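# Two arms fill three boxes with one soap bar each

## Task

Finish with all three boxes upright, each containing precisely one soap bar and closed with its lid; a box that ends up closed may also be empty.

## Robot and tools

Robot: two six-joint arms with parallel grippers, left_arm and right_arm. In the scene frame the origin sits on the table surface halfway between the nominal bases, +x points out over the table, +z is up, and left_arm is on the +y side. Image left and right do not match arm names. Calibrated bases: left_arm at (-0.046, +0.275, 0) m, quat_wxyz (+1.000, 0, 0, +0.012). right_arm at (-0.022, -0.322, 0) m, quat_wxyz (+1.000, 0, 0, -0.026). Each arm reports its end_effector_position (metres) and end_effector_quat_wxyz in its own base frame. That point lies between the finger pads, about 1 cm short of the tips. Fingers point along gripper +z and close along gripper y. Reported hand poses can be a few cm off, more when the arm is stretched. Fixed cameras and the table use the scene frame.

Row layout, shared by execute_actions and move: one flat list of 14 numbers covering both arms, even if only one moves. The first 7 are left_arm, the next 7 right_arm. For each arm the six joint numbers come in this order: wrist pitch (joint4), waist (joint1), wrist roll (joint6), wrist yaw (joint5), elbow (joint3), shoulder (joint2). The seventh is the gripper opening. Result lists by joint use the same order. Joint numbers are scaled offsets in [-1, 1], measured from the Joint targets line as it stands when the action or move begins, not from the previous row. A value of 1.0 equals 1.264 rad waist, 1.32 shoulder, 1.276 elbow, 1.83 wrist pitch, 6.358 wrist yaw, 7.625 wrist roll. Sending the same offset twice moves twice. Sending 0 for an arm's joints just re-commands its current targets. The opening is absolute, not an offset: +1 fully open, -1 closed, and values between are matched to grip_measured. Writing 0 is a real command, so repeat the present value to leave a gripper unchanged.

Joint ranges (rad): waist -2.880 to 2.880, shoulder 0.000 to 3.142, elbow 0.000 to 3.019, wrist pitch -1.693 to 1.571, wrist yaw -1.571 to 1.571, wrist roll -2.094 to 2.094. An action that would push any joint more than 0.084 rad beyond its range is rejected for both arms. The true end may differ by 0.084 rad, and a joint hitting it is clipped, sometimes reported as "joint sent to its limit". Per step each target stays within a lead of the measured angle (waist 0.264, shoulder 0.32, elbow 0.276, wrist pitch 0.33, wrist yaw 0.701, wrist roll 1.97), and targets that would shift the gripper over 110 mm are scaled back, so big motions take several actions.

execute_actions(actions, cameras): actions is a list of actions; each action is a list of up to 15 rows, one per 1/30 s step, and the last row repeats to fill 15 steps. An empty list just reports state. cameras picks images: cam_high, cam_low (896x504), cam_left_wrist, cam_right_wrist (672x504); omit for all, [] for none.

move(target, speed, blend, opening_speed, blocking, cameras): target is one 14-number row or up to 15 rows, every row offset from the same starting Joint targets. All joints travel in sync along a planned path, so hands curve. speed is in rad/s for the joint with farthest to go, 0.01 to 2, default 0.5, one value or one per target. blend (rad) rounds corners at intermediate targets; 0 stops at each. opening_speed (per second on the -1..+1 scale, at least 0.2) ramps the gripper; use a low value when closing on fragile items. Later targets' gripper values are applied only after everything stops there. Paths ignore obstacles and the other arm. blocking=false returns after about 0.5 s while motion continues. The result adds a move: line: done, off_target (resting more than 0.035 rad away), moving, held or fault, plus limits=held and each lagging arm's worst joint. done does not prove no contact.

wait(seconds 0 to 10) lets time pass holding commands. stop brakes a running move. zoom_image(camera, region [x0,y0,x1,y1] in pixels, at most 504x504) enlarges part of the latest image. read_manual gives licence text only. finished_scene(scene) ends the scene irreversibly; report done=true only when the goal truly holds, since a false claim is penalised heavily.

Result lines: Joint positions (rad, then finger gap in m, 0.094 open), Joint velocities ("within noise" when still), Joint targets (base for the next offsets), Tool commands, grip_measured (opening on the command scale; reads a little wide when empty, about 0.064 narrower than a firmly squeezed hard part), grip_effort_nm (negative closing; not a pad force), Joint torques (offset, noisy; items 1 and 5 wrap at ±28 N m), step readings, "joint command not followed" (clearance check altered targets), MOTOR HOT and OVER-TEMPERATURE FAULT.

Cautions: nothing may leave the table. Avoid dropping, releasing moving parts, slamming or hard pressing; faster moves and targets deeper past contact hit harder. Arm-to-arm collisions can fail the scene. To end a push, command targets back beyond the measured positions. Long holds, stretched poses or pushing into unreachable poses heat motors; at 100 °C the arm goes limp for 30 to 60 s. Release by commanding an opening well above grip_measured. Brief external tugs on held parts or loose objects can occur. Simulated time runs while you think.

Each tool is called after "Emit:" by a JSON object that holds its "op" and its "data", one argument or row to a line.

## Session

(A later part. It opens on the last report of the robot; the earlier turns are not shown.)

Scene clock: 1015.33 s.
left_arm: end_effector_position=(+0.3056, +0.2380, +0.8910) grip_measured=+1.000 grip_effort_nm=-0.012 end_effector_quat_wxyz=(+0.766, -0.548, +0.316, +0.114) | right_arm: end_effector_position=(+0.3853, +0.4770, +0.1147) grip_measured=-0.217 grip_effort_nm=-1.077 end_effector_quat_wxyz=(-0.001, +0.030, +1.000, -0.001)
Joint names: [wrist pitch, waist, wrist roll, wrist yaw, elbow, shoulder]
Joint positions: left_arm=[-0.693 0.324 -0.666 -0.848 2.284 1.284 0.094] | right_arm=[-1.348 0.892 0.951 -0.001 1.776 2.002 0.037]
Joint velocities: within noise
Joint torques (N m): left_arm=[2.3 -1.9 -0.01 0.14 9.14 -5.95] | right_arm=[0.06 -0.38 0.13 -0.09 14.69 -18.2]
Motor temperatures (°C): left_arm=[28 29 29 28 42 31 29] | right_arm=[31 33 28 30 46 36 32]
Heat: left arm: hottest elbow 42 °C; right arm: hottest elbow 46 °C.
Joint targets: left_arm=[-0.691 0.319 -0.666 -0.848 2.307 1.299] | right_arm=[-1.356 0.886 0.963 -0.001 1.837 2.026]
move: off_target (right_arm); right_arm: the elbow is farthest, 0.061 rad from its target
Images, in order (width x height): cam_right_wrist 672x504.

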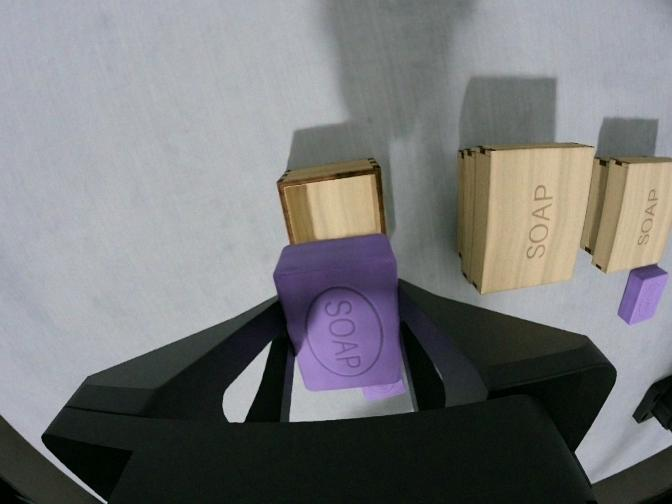

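Emit:
{"op": "move", "data": {
  "target": [
    [0,0,0,0,0,0,1,-0.0301,0.057,0.0076,0,0.2672,0.2189,-0.35],
    [0,0,0,0,0,0,1,0.0317,0.057,0.0076,0,0.1677,0.2451,-0.35]
  ],
  "speed": [0.3,0.1],
  "blend": 0.01,
  "cameras": ["cam_right_wrist","cam_low"]
}}

Scene clock: 1070.67 s.
left_arm: end_effector_position=(+0.3056, +0.2380, +0.8910) grip_measured=+1.000 grip_effort_nm=-0.022 end_effector_quat_wxyz=(+0.766, -0.548, +0.316, +0.114) | right_arm: end_effector_position=(+0.4058, +0.5709, +0.0171) grip_measured=-0.217 grip_effort_nm=-1.077 end_effector_quat_wxyz=(+0.001, +0.028, +1.000, +0.002)
Joint names: [wrist pitch, waist, wrist roll, wrist yaw, elbow, shoulder]
Joint positions: left_arm=[-0.693 0.324 -0.666 -0.848 2.284 1.284 0.094] | right_arm=[-1.307 0.953 1.01 -0.001 2.063 2.322 0.037]
Joint velocities: within noise
Joint torques (N m): left_arm=[2.29 -1.96 -0.01 0.13 9.16 -5.95] | right_arm=[0.65 0.56 0.12 -0.09 8.46 -21.6]
Motor temperatures (°C): left_arm=[28 29 29 28 42 30 29] | right_arm=[31 33 28 30 53 35 32]
Heat: left arm: hottest elbow 42 °C; right arm: hottest elbow 53 °C.
Joint targets: left_arm=[-0.691 0.319 -0.666 -0.848 2.307 1.299] | right_arm=[-1.298 0.958 1.021 -0.001 2.051 2.350]
move: done
Images, in order (width x height): cam_low 896x504, cam_right_wrist 672x504.

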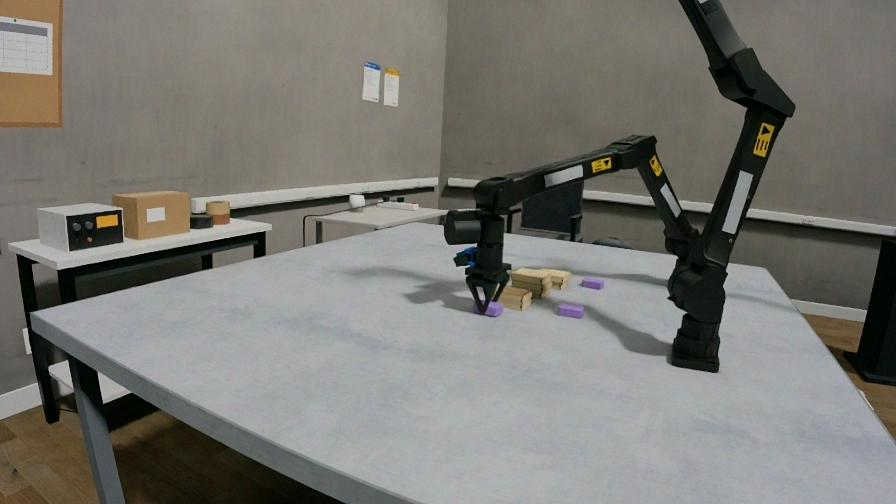

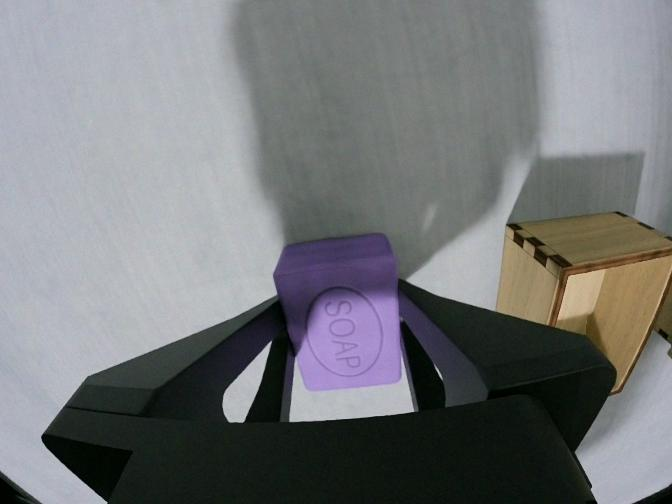

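Emit:
{"op": "move", "data": {
  "target": [0,0,0,0,0,0,1,0,0,0,0,0,0.0045,-0.35],
  "speed": 0.05,
  "cameras": ["cam_right_wrist"]
}}

Scene clock: 1080.27 s.
left_arm: end_effector_position=(+0.3056, +0.2380, +0.8910) grip_measured=+1.000 grip_effort_nm=-0.012 end_effector_quat_wxyz=(+0.766, -0.548, +0.316, +0.114) | right_arm: end_effector_position=(+0.4058, +0.5709, +0.0171) grip_measured=-0.217 grip_effort_nm=-1.077 end_effector_quat_wxyz=(+0.001, +0.028, +1.000, +0.002)
Joint names: [wrist pitch, waist, wrist roll, wrist yaw, elbow, shoulder]
Joint positions: left_arm=[-0.693 0.324 -0.666 -0.848 2.284 1.284 0.094] | right_arm=[-1.307 0.953 1.01 -0.001 2.063 2.322 0.037]
Joint velocities: within noise
Joint torques (N m): left_arm=[2.3 -1.9 -0.01 0.13 9.17 -5.89] | right_arm=[0.68 0.56 0.12 -0.09 8.46 -21.25]
Motor temperatures (°C): left_arm=[28 29 29 28 42 30 29] | right_arm=[31 33 28 30 51 38 32]
Heat: left arm: hottest elbow 42 °C; right arm: hottest elbow 51 °C.
Joint targets: left_arm=[-0.691 0.319 -0.666 -0.848 2.307 1.299] | right_arm=[-1.298 0.958 1.021 -0.001 2.051 2.356]
move: done
Images, in order (width x height): cam_right_wrist 672x504.

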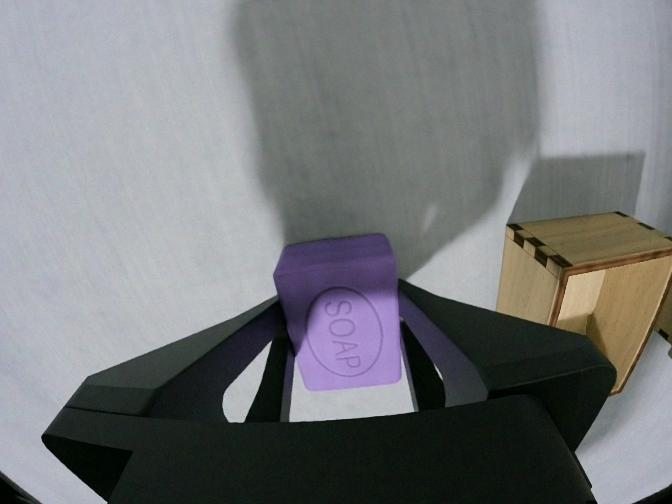

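Emit:
{"op": "move", "data": {
  "target": [0,0,0,0,0,0,1,0,0,0,0,0,0.0055,-0.35],
  "speed": 0.05,
  "cameras": []
}}

Scene clock: 1089.77 s.
left_arm: end_effector_position=(+0.3056, +0.2380, +0.8910) grip_measured=+1.000 grip_effort_nm=-0.017 end_effector_quat_wxyz=(+0.766, -0.548, +0.316, +0.114) | right_arm: end_effector_position=(+0.4056, +0.5705, +0.0140) grip_measured=-0.217 grip_effort_nm=-1.082 end_effector_quat_wxyz=(+0.000, +0.028, +1.000, +0.001)
Joint names: [wrist pitch, waist, wrist roll, wrist yaw, elbow, shoulder]
Joint positions: left_arm=[-0.693 0.324 -0.666 -0.848 2.284 1.284 0.094] | right_arm=[-1.306 0.953 1.01 -0.001 2.063 2.327 0.037]
Joint velocities: within noise
Joint torques (N m): left_arm=[2.3 -1.9 -0.01 0.13 9.16 -5.89] | right_arm=[0.69 0.56 0.12 -0.09 8.44 -21.07]
Motor temperatures (°C): left_arm=[28 29 29 28 42 30 29] | right_arm=[30 33 28 30 49 39 33]
Heat: left arm: hottest elbow 42 °C; right arm: hottest elbow 49 °C.
Joint targets: left_arm=[-0.691 0.319 -0.666 -0.848 2.307 1.299] | right_arm=[-1.298 0.958 1.021 -0.001 2.051 2.363]
move: off_target (right_arm); right_arm: the shoulder is farthest, 0.036 rad from its target
No camera images: "cameras" was empty.

Emit:
{"op": "move", "data": {
  "target": [
    [0,0,0,0,0,0,1,0,0,0,0,0,0,-0.05],
    [0,0,0,0,0,0,1,-0.0219,0,0,0,0.0619,-0.0402,-0.05],
    [0,0,0,0,0,0,1,-0.0219,0,0,0,0.0619,-0.0402,-0.35]
  ],
  "speed": 0.08,
  "opening_speed": 0.4,
  "cameras": ["cam_right_wrist"]
}}

Scene clock: 1108.63 s.
left_arm: end_effector_position=(+0.3056, +0.2380, +0.8910) grip_measured=+1.000 grip_effort_nm=-0.012 end_effector_quat_wxyz=(+0.766, -0.548, +0.316, +0.114) | right_arm: end_effector_position=(+0.4040, +0.5684, +0.0181) grip_measured=-0.223 grip_effort_nm=-1.067 end_effector_quat_wxyz=(-0.004, +0.028, +1.000, -0.005)
Joint names: [wrist pitch, waist, wrist roll, wrist yaw, elbow, shoulder]
Joint positions: left_arm=[-0.693 0.324 -0.666 -0.848 2.284 1.284 0.094] | right_arm=[-1.33 0.953 1.01 -0.001 2.072 2.326 0.037]
Joint velocities: within noise
Joint torques (N m): left_arm=[2.29 -1.96 -0.01 0.13 9.17 -5.95] | right_arm=[0.05 0.56 0.11 -0.09 14.34 -25.17]
Motor temperatures (°C): left_arm=[28 29 29 28 42 30 29] | right_arm=[30 33 28 30 48 41 32]
Heat: left arm: hottest elbow 42 °C; right arm: hottest elbow 48 °C.
Joint targets: left_arm=[-0.691 0.319 -0.666 -0.848 2.307 1.299] | right_arm=[-1.338 0.958 1.021 -0.001 2.131 2.310]
move: off_target (right_arm); target 3's new numbers were sent with right_arm's elbow 0.058 rad from that target; right_arm: the elbow is farthest, 0.058 rad from its target
Images, in order (width x height): cam_right_wrist 672x504.

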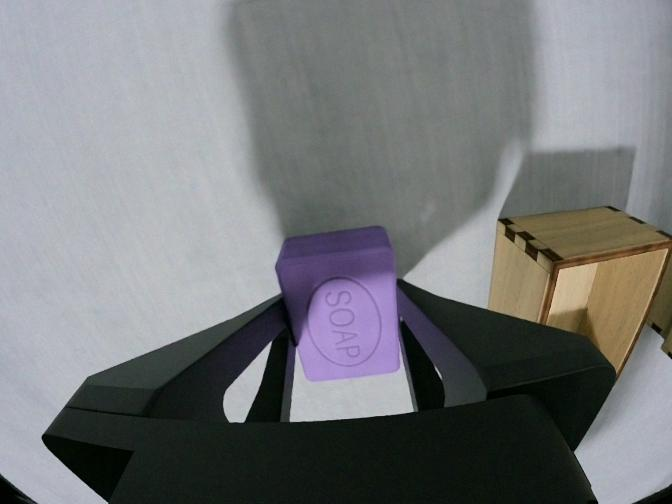

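Emit:
{"op": "move", "data": {
  "target": [
    [0,0,0,0,0,0,1,0,0,0,0,0,0,-0.05],
    [0,0,0,0,0,0,1,0,0,0,0,0.0025,-0.013,-0.05]
  ],
  "speed": 0.08,
  "opening_speed": 0.4,
  "cameras": ["cam_right_wrist"]
}}

Scene clock: 1117.20 s.
left_arm: end_effector_position=(+0.3056, +0.2380, +0.8910) grip_measured=+1.000 grip_effort_nm=-0.022 end_effector_quat_wxyz=(+0.766, -0.548, +0.316, +0.114) | right_arm: end_effector_position=(+0.4056, +0.5705, +0.0320) grip_measured=-0.052 grip_effort_nm=0.046 end_effector_quat_wxyz=(+0.002, +0.028, +1.000, +0.004)
Joint names: [wrist pitch, waist, wrist roll, wrist yaw, elbow, shoulder]
Joint positions: left_arm=[-0.693 0.324 -0.666 -0.848 2.284 1.284 0.094] | right_arm=[-1.331 0.953 1.01 -0.001 2.074 2.306 0.045]
Joint velocities: within noise
Joint torques (N m): left_arm=[2.3 -1.9 -0.01 0.13 9.16 -5.95] | right_arm=[0.08 0.56 0.12 -0.09 14.52 -24.88]
Motor temperatures (°C): left_arm=[28 29 29 28 42 30 29] | right_arm=[30 33 28 30 51 41 32]
Heat: left arm: hottest elbow 42 °C; right arm: hottest elbow 51 °C.
Joint targets: left_arm=[-0.691 0.319 -0.666 -0.848 2.307 1.299] | right_arm=[-1.338 0.958 1.021 -0.001 2.134 2.293]
move: off_target (right_arm); right_arm: the elbow is farthest, 0.060 rad from its target
Images, in order (width x height): cam_right_wrist 672x504.

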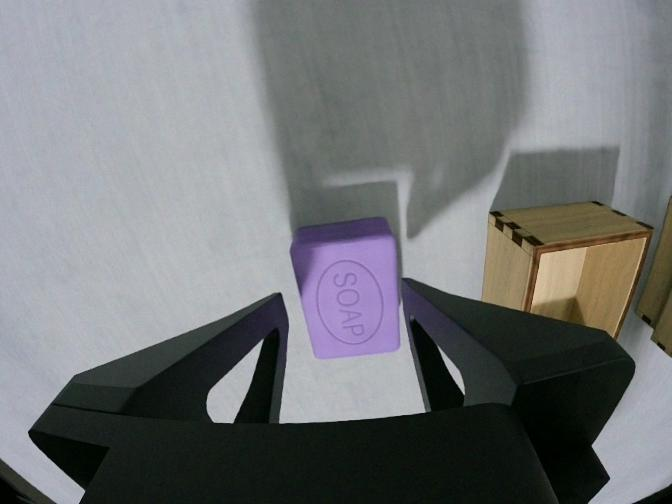

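Emit:
{"op": "move", "data": {
  "target": [
    [0,0,0,0,0,0,1,0,0,0,0,0,0.036,-0.05],
    [0,0,0,0,0,0,1,0,0,0,0,0,0.036,-0.35]
  ],
  "speed": 0.08,
  "opening_speed": 0.4,
  "cameras": ["cam_right_wrist"]
}}

Scene clock: 1126.30 s.
left_arm: end_effector_position=(+0.3056, +0.2380, +0.8910) grip_measured=+1.000 grip_effort_nm=-0.012 end_effector_quat_wxyz=(+0.766, -0.548, +0.316, +0.114) | right_arm: end_effector_position=(+0.4056, +0.5706, +0.0322) grip_measured=-0.347 grip_effort_nm=-0.125 end_effector_quat_wxyz=(+0.002, +0.028, +1.000, +0.004)
Joint names: [wrist pitch, waist, wrist roll, wrist yaw, elbow, shoulder]
Joint positions: left_arm=[-0.693 0.324 -0.666 -0.848 2.284 1.284 0.094] | right_arm=[-1.331 0.953 1.01 -0.001 2.075 2.306 0.031]
Joint velocities: within noise
Joint torques (N m): left_arm=[2.3 -1.96 -0.01 0.13 9.14 -5.95] | right_arm=[0.1 0.62 0.11 -0.09 14.49 -21.13]
Motor temperatures (°C): left_arm=[27 29 29 28 42 30 29] | right_arm=[30 33 28 30 51 40 32]
Heat: left arm: hottest elbow 42 °C; right arm: hottest elbow 51 °C.
Joint targets: left_arm=[-0.691 0.319 -0.666 -0.848 2.307 1.299] | right_arm=[-1.338 0.958 1.021 -0.001 2.133 2.340]
move: off_target (right_arm); target 2's new numbers were sent with right_arm's elbow 0.059 rad from that target; right_arm: the elbow is farthest, 0.059 rad from its target
Images, in order (width x height): cam_right_wrist 672x504.

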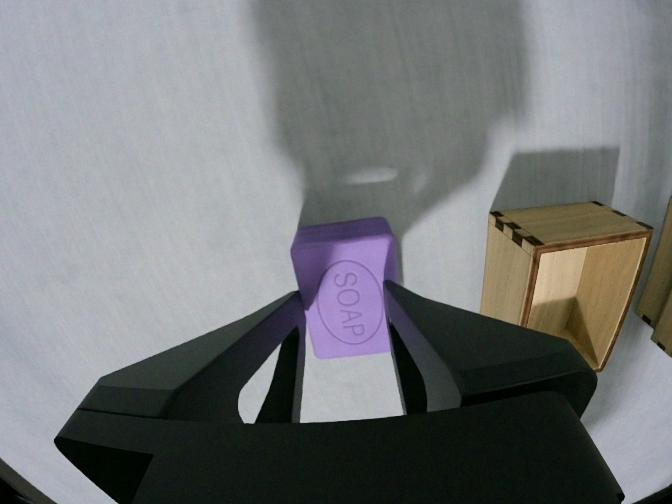

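Emit:
{"op": "move", "data": {
  "target": [
    [0,0,0,0,0,0,1,0,0,0,0,0,0,-0.05],
    [0,0,0,0,0,0,1,0,0,0,0,0,0.0085,-0.05]
  ],
  "speed": 0.08,
  "opening_speed": 0.5,
  "cameras": []
}}

Scene clock: 1134.20 s.
left_arm: end_effector_position=(+0.3056, +0.2380, +0.8910) grip_measured=+1.000 grip_effort_nm=-0.007 end_effector_quat_wxyz=(+0.766, -0.548, +0.316, +0.114) | right_arm: end_effector_position=(+0.4050, +0.5697, +0.0249) grip_measured=-0.052 grip_effort_nm=0.042 end_effector_quat_wxyz=(-0.001, +0.028, +1.000, -0.001)
Joint names: [wrist pitch, waist, wrist roll, wrist yaw, elbow, shoulder]
Joint positions: left_arm=[-0.693 0.324 -0.666 -0.848 2.284 1.284 0.094] | right_arm=[-1.331 0.953 1.01 -0.001 2.075 2.317 0.045]
Joint velocities: within noise
Joint torques (N m): left_arm=[2.29 -1.9 -0.01 0.14 9.16 -5.95] | right_arm=[0.09 0.56 0.12 -0.09 14.42 -21.07]
Motor temperatures (°C): left_arm=[27 29 29 28 42 30 29] | right_arm=[30 33 28 30 51 39 32]
Heat: left arm: hottest elbow 42 °C; right arm: hottest elbow 51 °C.
Joint targets: left_arm=[-0.691 0.319 -0.666 -0.848 2.307 1.299] | right_arm=[-1.338 0.958 1.021 -0.001 2.133 2.351]
move: off_target (right_arm); right_arm: the elbow is farthest, 0.058 rad from its target
No camera images: "cameras" was empty.

Emit:
{"op": "move", "data": {
  "target": [
    [0,0,0,0,0,0,1,0,0,0,0,0,0.0025,-0.05],
    [0,0,0,0,0,0,1,0,0,0,0,0,0.0025,-0.35]
  ],
  "speed": 0.08,
  "opening_speed": 0.4,
  "cameras": ["cam_right_wrist"]
}}

Scene clock: 1141.90 s.
left_arm: end_effector_position=(+0.3056, +0.2380, +0.8910) grip_measured=+1.000 grip_effort_nm=-0.012 end_effector_quat_wxyz=(+0.766, -0.548, +0.316, +0.114) | right_arm: end_effector_position=(+0.4049, +0.5696, +0.0239) grip_measured=-0.240 grip_effort_nm=-1.033 end_effector_quat_wxyz=(-0.001, +0.028, +1.000, -0.001)
Joint names: [wrist pitch, waist, wrist roll, wrist yaw, elbow, shoulder]
Joint positions: left_arm=[-0.693 0.324 -0.666 -0.848 2.284 1.284 0.094] | right_arm=[-1.331 0.953 1.01 -0.001 2.075 2.318 0.036]
Joint velocities: within noise
Joint torques (N m): left_arm=[2.32 -1.9 -0.01 0.13 9.16 -5.95] | right_arm=[0.08 0.56 0.11 -0.09 14.42 -20.95]
Motor temperatures (°C): left_arm=[27 29 29 28 42 30 29] | right_arm=[30 33 28 30 51 40 31]
Heat: left arm: hottest elbow 42 °C; right arm: hottest elbow 51 °C.
Joint targets: left_arm=[-0.691 0.319 -0.666 -0.848 2.307 1.299] | right_arm=[-1.338 0.958 1.021 -0.001 2.133 2.355]
move: off_target (right_arm); target 2's new numbers were sent with right_arm's elbow 0.058 rad from that target; right_arm: the elbow is farthest, 0.058 rad from its target
Images, in order (width x height): cam_right_wrist 672x504.

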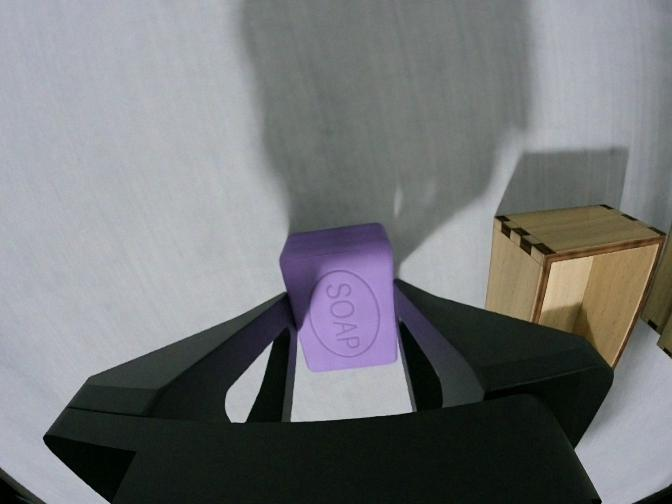

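Emit:
{"op": "move", "data": {
  "target": [
    [0,0,0,0,0,0,1,0,0,0,0,0.004,-0.024,-0.35],
    [0,0,0,0,0,0,1,-0.077,0,0,0,0.0776,-0.0636,-0.35],
    [0,0,0,0,0,0,1,0.0344,-0.0546,-0.0089,0,-0.3139,-0.2508,-0.35]
  ],
  "speed": [0.1,0.15,0.3],
  "blend": 0.01,
  "cameras": ["cam_right_wrist"]
}}

Scene clock: 1172.97 s.
left_arm: end_effector_position=(+0.3056, +0.2380, +0.8910) grip_measured=+1.000 grip_effort_nm=-0.012 end_effector_quat_wxyz=(+0.766, -0.548, +0.316, +0.114) | right_arm: end_effector_position=(+0.3859, +0.4822, +0.0791) grip_measured=-0.243 grip_effort_nm=-1.067 end_effector_quat_wxyz=(-0.003, +0.034, +0.999, -0.004)
Joint names: [wrist pitch, waist, wrist roll, wrist yaw, elbow, shoulder]
Joint positions: left_arm=[-0.693 0.324 -0.666 -0.848 2.284 1.284 0.094] | right_arm=[-1.284 0.896 0.965 -0.001 1.747 2.044 0.036]
Joint velocities: within noise
Joint torques (N m): left_arm=[2.3 -1.9 -0.01 0.13 9.17 -5.95] | right_arm=[0.62 -0.5 -0.08 -0.09 8.18 -22.07]
Motor temperatures (°C): left_arm=[27 29 29 28 42 30 29] | right_arm=[30 33 28 30 53 42 32]
Heat: left arm: hottest elbow 42 °C; right arm: hottest elbow 53 °C.
Joint targets: left_arm=[-0.691 0.319 -0.666 -0.848 2.307 1.299] | right_arm=[-1.275 0.890 0.953 -0.001 1.733 2.024]
move: done
Images, in order (width x height): cam_right_wrist 672x504.

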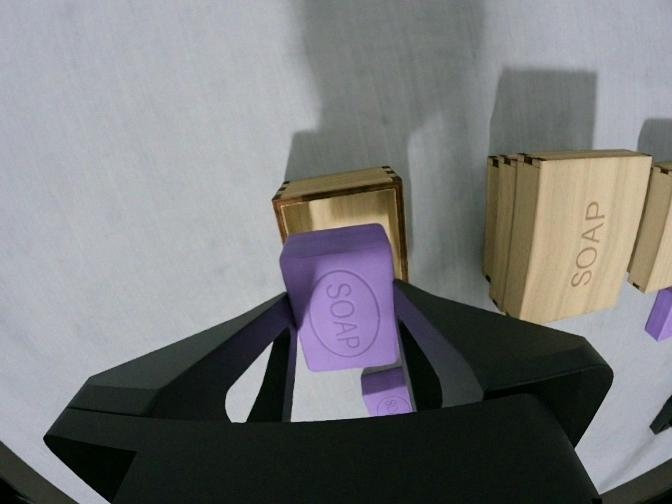

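Emit:
{"op": "move", "data": {
  "target": [
    [0,0,0,0,0,0,1,0.0306,0,0,0,-0.0269,0.0391,-0.35],
    [0,0,0,0,0,0,1,0.0596,0,0,0,-0.0494,0.0576,-0.35]
  ],
  "speed": 0.1,
  "blend": 0.01,
  "cameras": ["cam_right_wrist","cam_low"]
}}

Emit:
{"op": "zoom_image", "data": {
  "camera": "cam_low",
  "region": [460, 240, 580, 330]
}}

Scene clock: 1198.00 s.
left_arm: end_effector_position=(+0.3056, +0.2380, +0.8910) grip_measured=+1.000 grip_effort_nm=-0.012 end_effector_quat_wxyz=(+0.766, -0.548, +0.316, +0.114) | right_arm: end_effector_position=(+0.3860, +0.4824, +0.0382) grip_measured=-0.243 grip_effort_nm=-1.082 end_effector_quat_wxyz=(+0.001, +0.034, +0.999, +0.002)
Joint names: [wrist pitch, waist, wrist roll, wrist yaw, elbow, shoulder]
Joint positions: left_arm=[-0.693 0.324 -0.666 -0.848 2.284 1.284 0.094] | right_arm=[-1.175 0.896 0.964 -0.001 1.682 2.073 0.036]
Joint velocities: within noise
Joint torques (N m): left_arm=[2.3 -1.9 -0.01 0.14 9.16 -5.89] | right_arm=[0.75 -0.5 -0.1 -0.09 8.03 -18.49]
Motor temperatures (°C): left_arm=[27 29 29 28 43 30 29] | right_arm=[30 33 28 30 51 40 33]
Heat: left arm: hottest elbow 43 °C; right arm: hottest elbow 51 °C.
Joint targets: left_arm=[-0.691 0.319 -0.666 -0.848 2.307 1.299] | right_arm=[-1.166 0.890 0.953 -0.001 1.670 2.100]
move: done
Images, in order (width x height): cam_low 896x504, cam_right_wrist 672x504.

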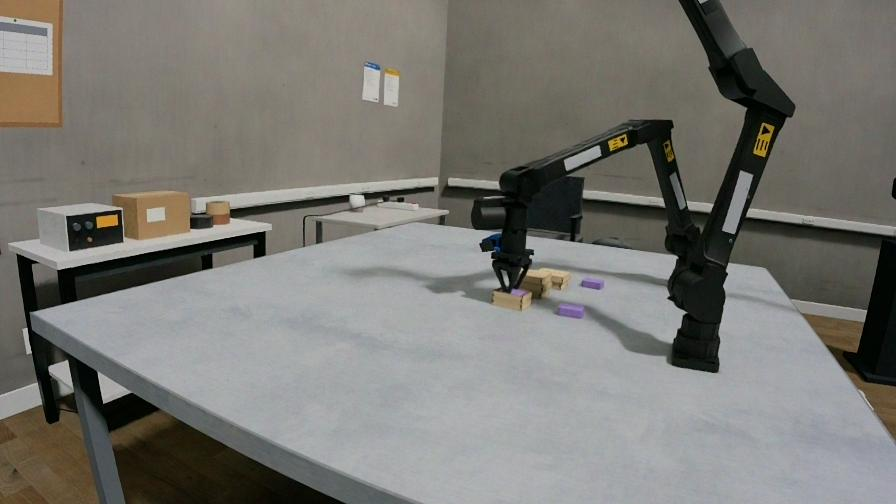

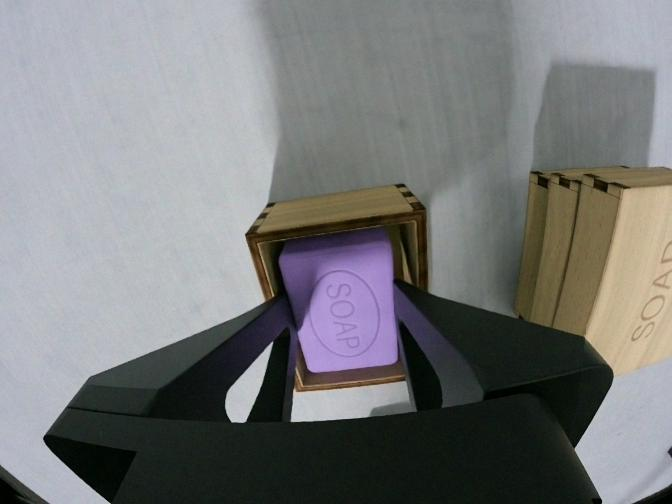

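Scaled by 4.200 from the camera's 896x504 image, which has a finer 1280x720 frame.

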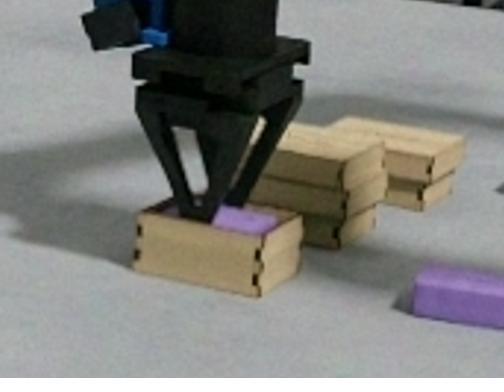

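Emit:
{"op": "move", "data": {
  "target": [0,0,0,0,0,0,1,0,0,0,0,0,0.0083,-0.35],
  "speed": 0.05,
  "cameras": ["cam_right_wrist"]
}}

Scene clock: 1205.97 s.
left_arm: end_effector_position=(+0.3056, +0.2380, +0.8910) grip_measured=+1.000 grip_effort_nm=-0.012 end_effector_quat_wxyz=(+0.766, -0.548, +0.316, +0.114) | right_arm: end_effector_position=(+0.3855, +0.4818, +0.0330) grip_measured=-0.243 grip_effort_nm=-1.087 end_effector_quat_wxyz=(-0.002, +0.034, +0.999, -0.001)
Joint names: [wrist pitch, waist, wrist roll, wrist yaw, elbow, shoulder]
Joint positions: left_arm=[-0.693 0.324 -0.666 -0.848 2.284 1.284 0.094] | right_arm=[-1.175 0.896 0.964 -0.001 1.682 2.082 0.036]
Joint velocities: within noise
Joint torques (N m): left_arm=[2.3 -1.9 -0.01 0.13 9.16 -6.01] | right_arm=[0.69 -0.5 -0.1 -0.09 8.01 -18.32]
Motor temperatures (°C): left_arm=[27 29 29 28 43 30 29] | right_arm=[30 33 28 30 50 40 33]
Heat: left arm: hottest elbow 43 °C; right arm: hottest elbow 50 °C.
Joint targets: left_arm=[-0.691 0.319 -0.666 -0.848 2.307 1.299] | right_arm=[-1.166 0.890 0.953 -0.001 1.670 2.111]
move: done
Images, in order (width x height): cam_right_wrist 672x504.

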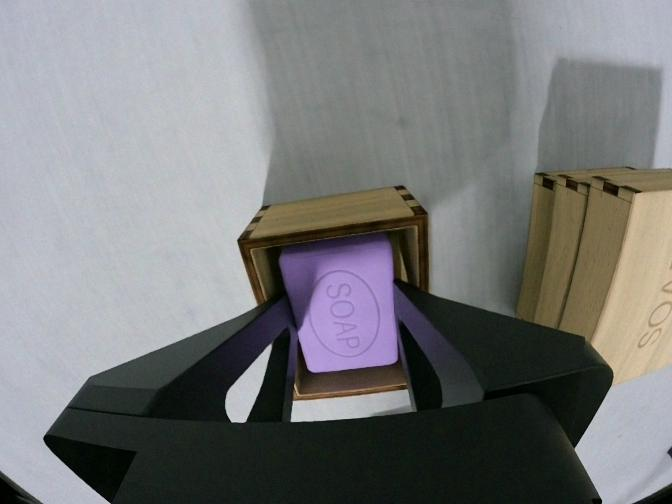

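Emit:
{"op": "move", "data": {
  "target": [
    [0,0,0,0,0,0,1,0,0,0,0,0,0,-0.35],
    [0,0,0,0,0,0,1,0,0,0,0,0,0,-0.13],
    [0,0,0,0,0,0,1,-0.0093,0,0,0,0.0509,-0.022,-0.13],
    [0,0,0,0,0,0,1,-0.068,0,0,0,0.102,-0.075,-0.13]
  ],
  "speed": 0.1,
  "blend": [0,0,0.005,0],
  "opening_speed": 0.2,
  "cameras": ["cam_right_wrist"]
}}

Scene clock: 1219.43 s.
left_arm: end_effector_position=(+0.3056, +0.2380, +0.8910) grip_measured=+1.000 grip_effort_nm=-0.012 end_effector_quat_wxyz=(+0.766, -0.548, +0.316, +0.114) | right_arm: end_effector_position=(+0.3850, +0.4810, +0.0851) grip_measured=-0.141 grip_effort_nm=0.520 end_effector_quat_wxyz=(-0.001, +0.034, +0.999, +0.000)
Joint names: [wrist pitch, waist, wrist roll, wrist yaw, elbow, shoulder]
Joint positions: left_arm=[-0.693 0.324 -0.666 -0.848 2.284 1.284 0.094] | right_arm=[-1.283 0.896 0.964 -0.001 1.74 2.029 0.04]
Joint velocities: within noise
Joint torques (N m): left_arm=[2.29 -1.9 -0.01 0.13 9.14 -5.95] | right_arm=[0.12 -0.5 -0.09 -0.09 14.48 -21.71]
Motor temperatures (°C): left_arm=[27 29 29 28 43 30 29] | right_arm=[30 33 28 30 48 39 32]
Heat: left arm: hottest elbow 43 °C; right arm: hottest elbow 48 °C.
Joint targets: left_arm=[-0.691 0.319 -0.666 -0.848 2.307 1.299] | right_arm=[-1.291 0.890 0.953 0.000 1.800 2.012]
move: off_target (right_arm); right_arm: the elbow is farthest, 0.060 rad from its target
Images, in order (width x height): cam_right_wrist 672x504.

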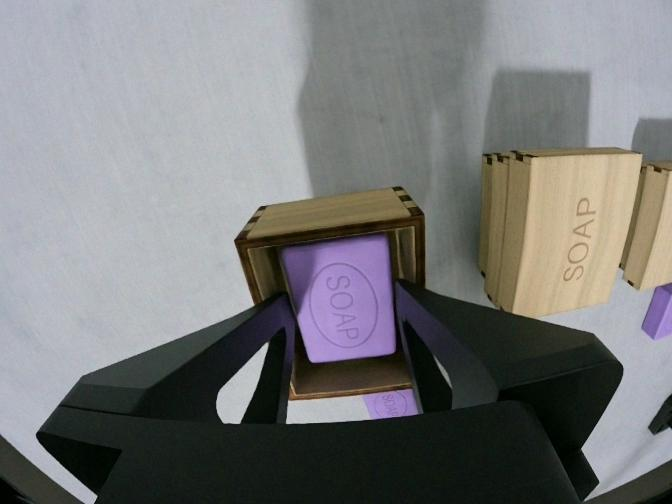

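Emit:
{"op": "move", "data": {
  "target": [
    [0,0,0,0,0,0,1,0.0093,0,0,0,-0.0509,0.022,-0.13],
    [0,0,0,0,0,0,1,0.067,0,0,0,-0.1,0.072,-0.13]
  ],
  "speed": [0.1,0.08],
  "blend": 0.005,
  "cameras": ["cam_right_wrist","cam_low"]
}}

Emit:
{"op": "zoom_image", "data": {
  "camera": "cam_low",
  "region": [460, 240, 580, 330]
}}

Scene clock: 1240.23 s.
left_arm: end_effector_position=(+0.3056, +0.2380, +0.8910) grip_measured=+1.000 grip_effort_nm=-0.017 end_effector_quat_wxyz=(+0.766, -0.548, +0.316, +0.114) | right_arm: end_effector_position=(+0.3857, +0.4819, +0.0333) grip_measured=-0.141 grip_effort_nm=0.525 end_effector_quat_wxyz=(-0.002, +0.034, +0.999, -0.002)
Joint names: [wrist pitch, waist, wrist roll, wrist yaw, elbow, shoulder]
Joint positions: left_arm=[-0.693 0.324 -0.666 -0.848 2.284 1.284 0.094] | right_arm=[-1.177 0.896 0.964 -0.001 1.684 2.082 0.04]
Joint velocities: within noise
Joint torques (N m): left_arm=[2.29 -1.9 -0.01 0.13 9.14 -5.89] | right_arm=[0.69 -0.5 -0.09 -0.09 8.1 -19.25]
Motor temperatures (°C): left_arm=[27 29 29 28 43 30 29] | right_arm=[30 33 28 30 53 39 32]
Heat: left arm: hottest elbow 43 °C; right arm: hottest elbow 53 °C.
Joint targets: left_arm=[-0.691 0.319 -0.666 -0.848 2.307 1.299] | right_arm=[-1.168 0.890 0.953 0.000 1.672 2.107]
move: done
Images, in order (width x height): cam_low 896x504, cam_right_wrist 672x504.

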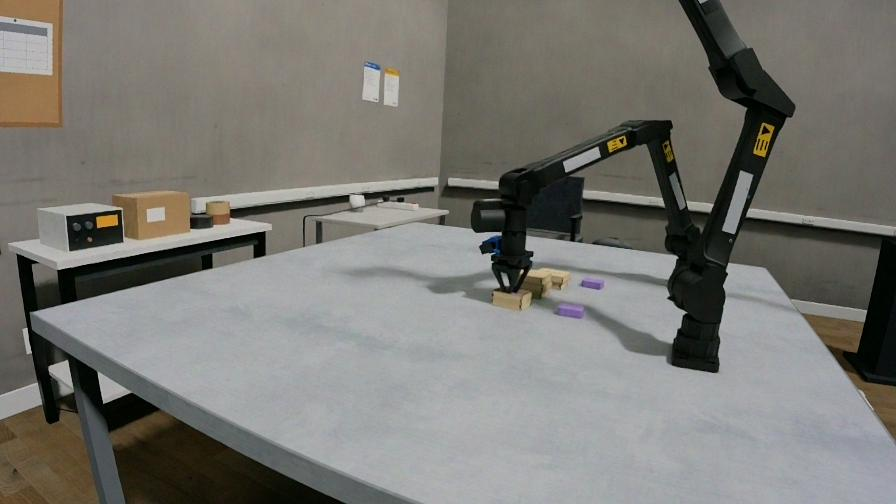

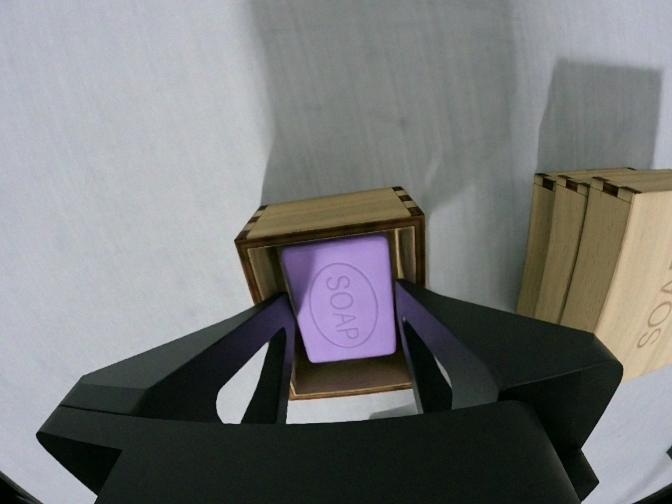

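Scaled by 4.200 from the camera's 896x504 image, which has a finer 1280x720 frame.

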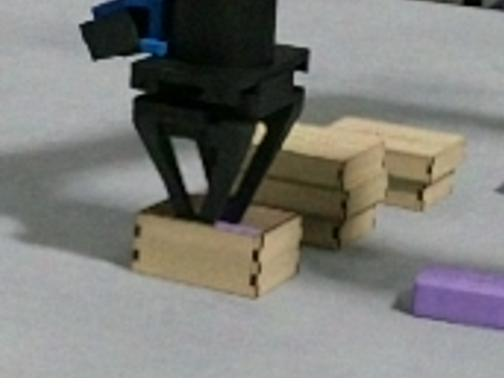

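Emit:
{"op": "move", "data": {
  "target": [
    [0,0,0,0,0,0,1,0,0,0,0,0,0,-0.13],
    [0,0,0,0,0,0,1,0,0,0,0,0,0,-0.19],
    [0,0,0,0,0,0,1,-0.0093,0,0,0,0.0509,-0.022,-0.19],
    [0,0,0,0,0,0,1,-0.0255,0,0,0,0.060,-0.039,-0.19]
  ],
  "speed": 0.1,
  "blend": [0,0,0.005,0],
  "opening_speed": 0.3,
  "cameras": ["cam_right_wrist"]
}}

Scene clock: 1249.73 s.
left_arm: end_effector_position=(+0.3056, +0.2380, +0.8910) grip_measured=+1.000 grip_effort_nm=-0.012 end_effector_quat_wxyz=(+0.766, -0.548, +0.316, +0.114) | right_arm: end_effector_position=(+0.3846, +0.4805, +0.0460) grip_measured=-0.188 grip_effort_nm=-0.129 end_effector_quat_wxyz=(-0.003, +0.034, +0.999, -0.003)
Joint names: [wrist pitch, waist, wrist roll, wrist yaw, elbow, shoulder]
Joint positions: left_arm=[-0.693 0.324 -0.666 -0.848 2.284 1.284 0.094] | right_arm=[-1.207 0.896 0.964 -0.001 1.694 2.067 0.038]
Joint velocities: within noise
Joint torques (N m): left_arm=[2.29 -1.9 -0.01 0.13 9.14 -5.95] | right_arm=[0.02 -0.5 -0.09 -0.09 13.68 -22.01]
Motor temperatures (°C): left_arm=[27 29 29 28 43 30 29] | right_arm=[30 33 28 30 52 39 32]
Heat: left arm: hottest elbow 43 °C; right arm: hottest elbow 52 °C.
Joint targets: left_arm=[-0.691 0.319 -0.666 -0.848 2.307 1.299] | right_arm=[-1.214 0.890 0.953 0.000 1.749 2.055]
move: off_target (right_arm); right_arm: the elbow is farthest, 0.054 rad from its target
Images, in order (width x height): cam_right_wrist 672x504.

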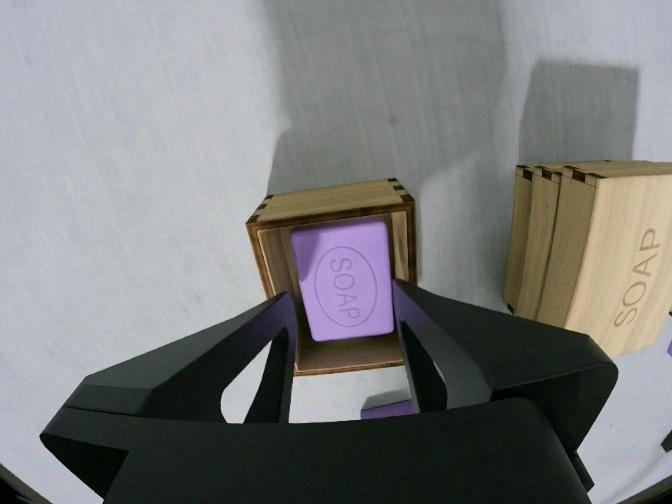

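Emit:
{"op": "move", "data": {
  "target": [
    [0,0,0,0,0,0,1,-0.0716,0,0,0,0.0635,-0.0417,-0.19],
    [0,0,0,0,0,0,1,-0.0016,-0.1068,-0.0168,0,-0.2555,-0.197,-0.19],
    [0,0,0,0,0,0,1,-0.0016,-0.1068,-0.0168,0,-0.2555,-0.197,0.8]
  ],
  "speed": 0.25,
  "blend": [0.02,0,0],
  "cameras": ["cam_right_wrist"]
}}

Scene clock: 1268.23 s.
left_arm: end_effector_position=(+0.3056, +0.2380, +0.8910) grip_measured=+1.000 grip_effort_nm=-0.012 end_effector_quat_wxyz=(+0.766, -0.548, +0.316, +0.114) | right_arm: end_effector_position=(+0.3819, +0.3627, +0.0975) grip_measured=+0.798 grip_effort_nm=0.032 end_effector_quat_wxyz=(-0.010, +0.038, +0.999, -0.010)
Joint names: [wrist pitch, waist, wrist roll, wrist yaw, elbow, shoulder]
Joint positions: left_arm=[-0.693 0.324 -0.666 -0.848 2.284 1.284 0.094] | right_arm=[-1.226 0.76 0.836 -0.001 1.438 1.81 0.084]
Joint velocities: within noise
Joint torques (N m): left_arm=[2.3 -1.9 -0.01 0.13 9.16 -6.01] | right_arm=[0.62 -0.38 -0.09 -0.09 7.79 -18.08]
Motor temperatures (°C): left_arm=[27 29 29 28 43 30 29] | right_arm=[30 33 28 30 53 39 31]
Heat: left arm: hottest elbow 43 °C; right arm: hottest elbow 53 °C.
Joint targets: left_arm=[-0.691 0.319 -0.666 -0.848 2.307 1.299] | right_arm=[-1.217 0.755 0.825 0.000 1.423 1.795]
move: done
Images, in order (width x height): cam_right_wrist 672x504.

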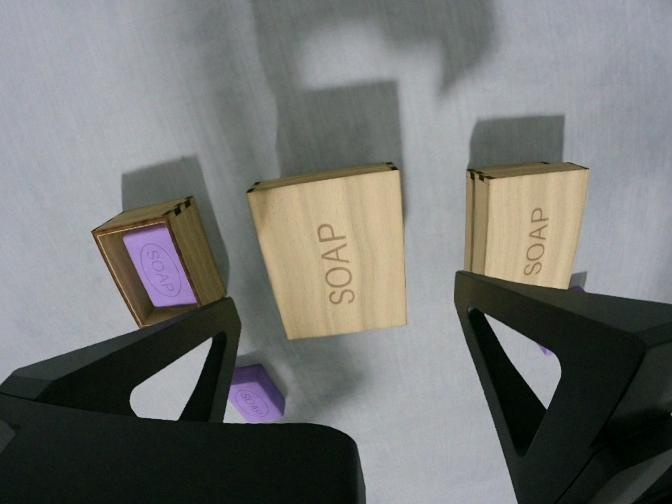

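Emit:
{"op": "move", "data": {
  "target": [
    [0,0,0,0,0,0,1,0.077,0.0127,0,0,-0.0552,0.0568,0.8],
    [0,0,0,0,0,0,1,0.077,0.0127,0,0,-0.0552,0.0568,0.35]
  ],
  "speed": 0.12,
  "opening_speed": 0.4,
  "cameras": ["cam_right_wrist","cam_low"]
}}

Emit:
{"op": "zoom_image", "data": {
  "camera": "cam_low",
  "region": [490, 240, 590, 310]
}}

Scene clock: 1284.17 s.
left_arm: end_effector_position=(+0.3056, +0.2380, +0.8910) grip_measured=+1.000 grip_effort_nm=-0.017 end_effector_quat_wxyz=(+0.766, -0.548, +0.316, +0.114) | right_arm: end_effector_position=(+0.3836, +0.3662, +0.0543) grip_measured=+0.360 grip_effort_nm=-1.028 end_effector_quat_wxyz=(+0.002, +0.037, +0.999, +0.002)
Joint names: [wrist pitch, waist, wrist roll, wrist yaw, elbow, shoulder]
Joint positions: left_arm=[-0.693 0.324 -0.666 -0.848 2.284 1.284 0.094] | right_arm=[-1.085 0.763 0.836 -0.001 1.366 1.846 0.064]
Joint velocities: within noise
Joint torques (N m): left_arm=[2.29 -1.9 -0.01 0.13 9.16 -5.89] | right_arm=[0.7 0.79 -0.09 -0.1 7.6 -15.09]
Motor temperatures (°C): left_arm=[27 29 29 28 43 30 29] | right_arm=[30 33 28 30 51 38 31]
Heat: left arm: hottest elbow 43 °C; right arm: hottest elbow 51 °C.
Joint targets: left_arm=[-0.691 0.319 -0.666 -0.848 2.307 1.299] | right_arm=[-1.076 0.771 0.825 0.000 1.353 1.870]
move: done
Images, in order (width x height): cam_low 896x504, cam_right_wrist 672x504.

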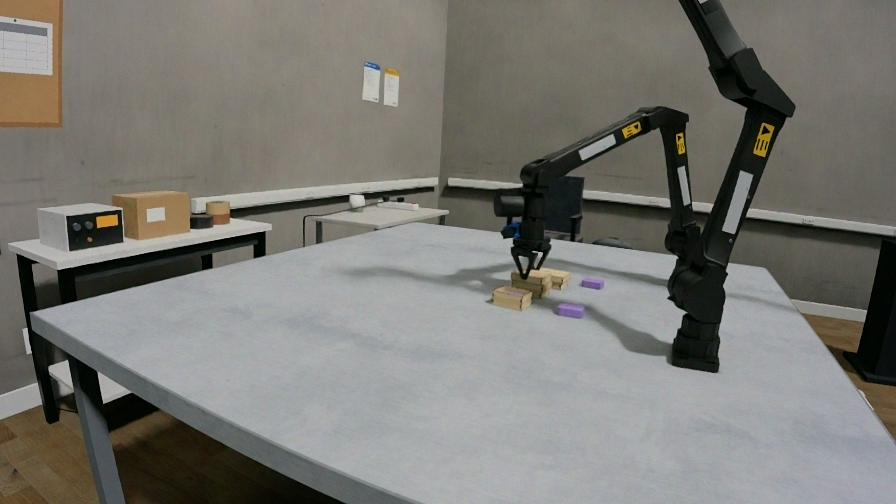

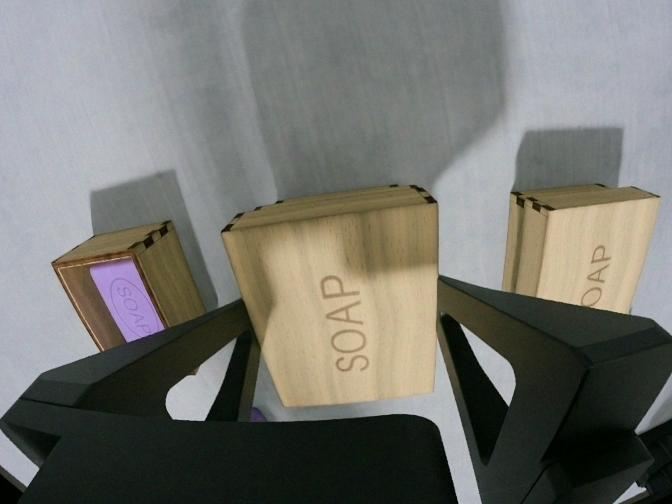

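Scaled by 5.040 from the camera's 896x504 image, which has a finer 1280x720 frame.

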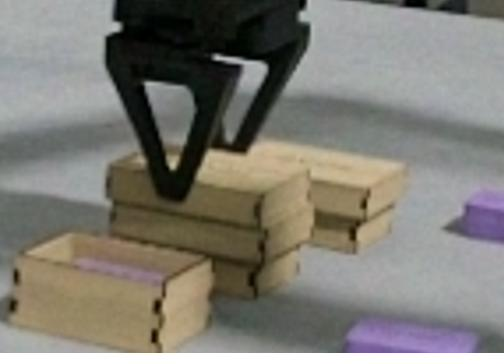

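Emit:
{"op": "move", "data": {
  "target": [
    [0,0,0,0,0,0,1,-0.0093,0,0,0,0.0509,-0.022,0.35],
    [0,0,0,0,0,0,1,-0.0929,0,0,0,0.1176,-0.072,0.35],
    [0,0,0,0,0,0,1,-0.1295,0.1044,0.0194,0,0.3574,0.1303,0.35]
  ],
  "speed": [0.1,0.12,0.3],
  "blend": 0.01,
  "cameras": ["cam_right_wrist","cam_low"]
}}

Emit:
{"op": "zoom_image", "data": {
  "camera": "cam_low",
  "region": [490, 240, 590, 310]
}}

Scene clock: 1307.57 s.
left_arm: end_effector_position=(+0.3056, +0.2380, +0.8910) grip_measured=+1.000 grip_effort_nm=-0.017 end_effector_quat_wxyz=(+0.766, -0.548, +0.316, +0.114) | right_arm: end_effector_position=(+0.3811, +0.4806, +0.0971) grip_measured=+0.357 grip_effort_nm=-1.077 end_effector_quat_wxyz=(-0.001, +0.030, +1.000, -0.001)
Joint names: [wrist pitch, waist, wrist roll, wrist yaw, elbow, shoulder]
Joint positions: left_arm=[-0.693 0.324 -0.666 -0.848 2.284 1.284 0.094] | right_arm=[-1.306 0.901 0.961 -0.001 1.747 2.013 0.064]
Joint velocities: within noise
Joint torques (N m): left_arm=[2.29 -1.9 -0.01 0.14 9.16 -5.89] | right_arm=[0.09 0.26 0.12 -0.09 14.67 -17.96]
Motor temperatures (°C): left_arm=[27 29 29 28 43 30 29] | right_arm=[30 33 28 30 49 39 32]
Heat: left arm: hottest elbow 43 °C; right arm: hottest elbow 49 °C.
Joint targets: left_arm=[-0.691 0.319 -0.666 -0.848 2.307 1.299] | right_arm=[-1.314 0.903 0.973 0.000 1.809 2.042]
move: off_target (right_arm); right_arm: the elbow is farthest, 0.062 rad from its target
Images, in order (width x height): cam_low 896x504, cam_right_wrist 672x504.

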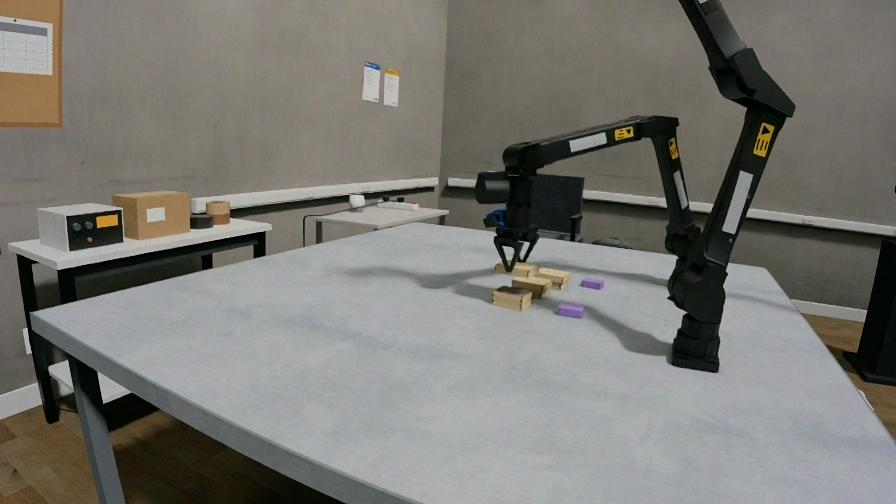

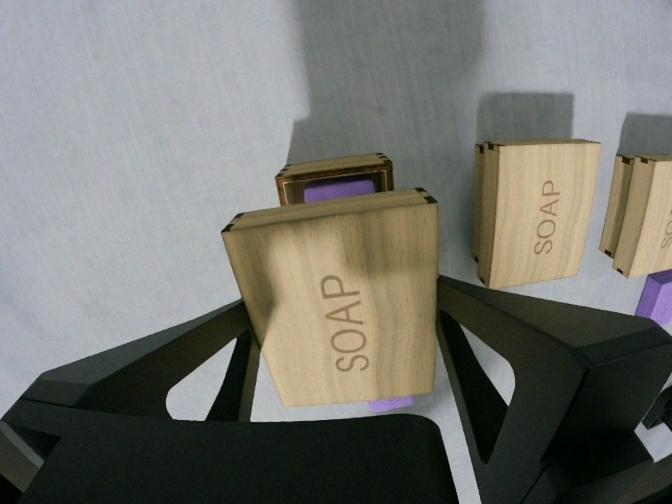

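Scaled by 5.040 from the camera's 896x504 image, which has a finer 1280x720 frame.

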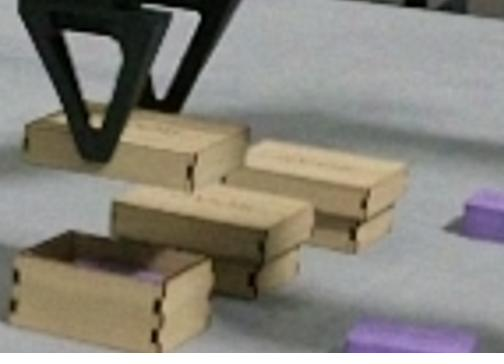

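Emit:
{"op": "zoom_image", "data": {
  "camera": "cam_right_wrist",
  "region": [210, 130, 450, 250]
}}

Scaled by 2.100 from the camera's 672x504 image, which has a finer 960x720 frame.

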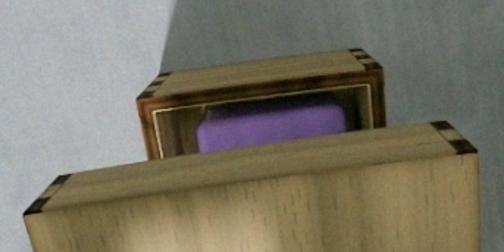

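Emit:
{"op": "move", "data": {
  "target": [0,0,0,0,0,0,1,0.0459,-0.0138,0.001,0,-0.0811,0.022,0.35],
  "speed": 0.12,
  "cameras": ["cam_right_wrist"]
}}

Emit:
{"op": "zoom_image", "data": {
  "camera": "cam_right_wrist",
  "region": [210, 130, 450, 250]
}}

Scene clock: 1351.30 s.
left_arm: end_effector_position=(+0.3056, +0.2380, +0.8910) grip_measured=+1.000 grip_effort_nm=-0.022 end_effector_quat_wxyz=(+0.766, -0.548, +0.316, +0.114) | right_arm: end_effector_position=(+0.3884, +0.4812, +0.0682) grip_measured=+0.357 grip_effort_nm=-1.087 end_effector_quat_wxyz=(+0.002, +0.038, +0.999, +0.003)
Joint names: [wrist pitch, waist, wrist roll, wrist yaw, elbow, shoulder]
Joint positions: left_arm=[-0.693 0.324 -0.666 -0.848 2.284 1.284 0.094] | right_arm=[-1.238 0.892 0.969 -0.001 1.718 2.045 0.064]
Joint velocities: within noise
Joint torques (N m): left_arm=[2.29 -1.96 -0.01 0.13 9.16 -5.89] | right_arm=[0.83 -0.56 0.11 -0.09 8.18 -18.37]
Motor temperatures (°C): left_arm=[27 29 29 28 43 30 29] | right_arm=[30 32 28 30 59 40 32]
Heat: left arm: hottest elbow 43 °C; right arm: hottest elbow 59 °C.
Joint targets: left_arm=[-0.691 0.319 -0.666 -0.848 2.307 1.299] | right_arm=[-1.230 0.885 0.980 0.000 1.705 2.071]
move: done
Images, in order (width x height): cam_right_wrist 672x504.

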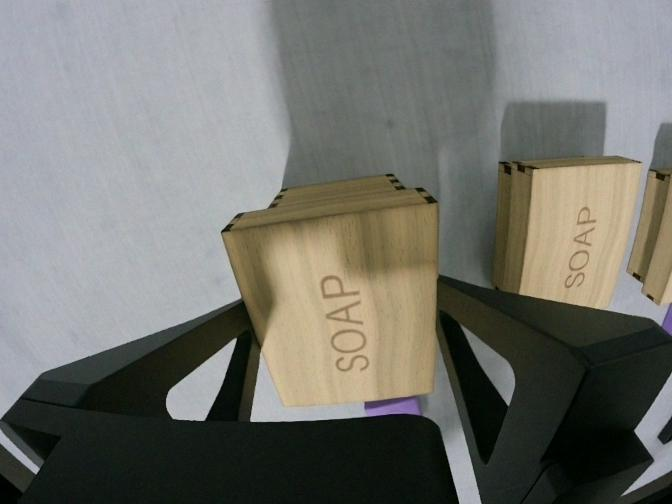

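Scaled by 2.100 from the camera's 672x504 image, which has a finer 960x720 frame.

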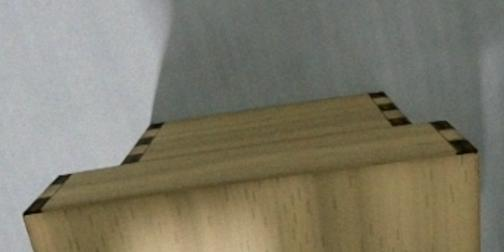

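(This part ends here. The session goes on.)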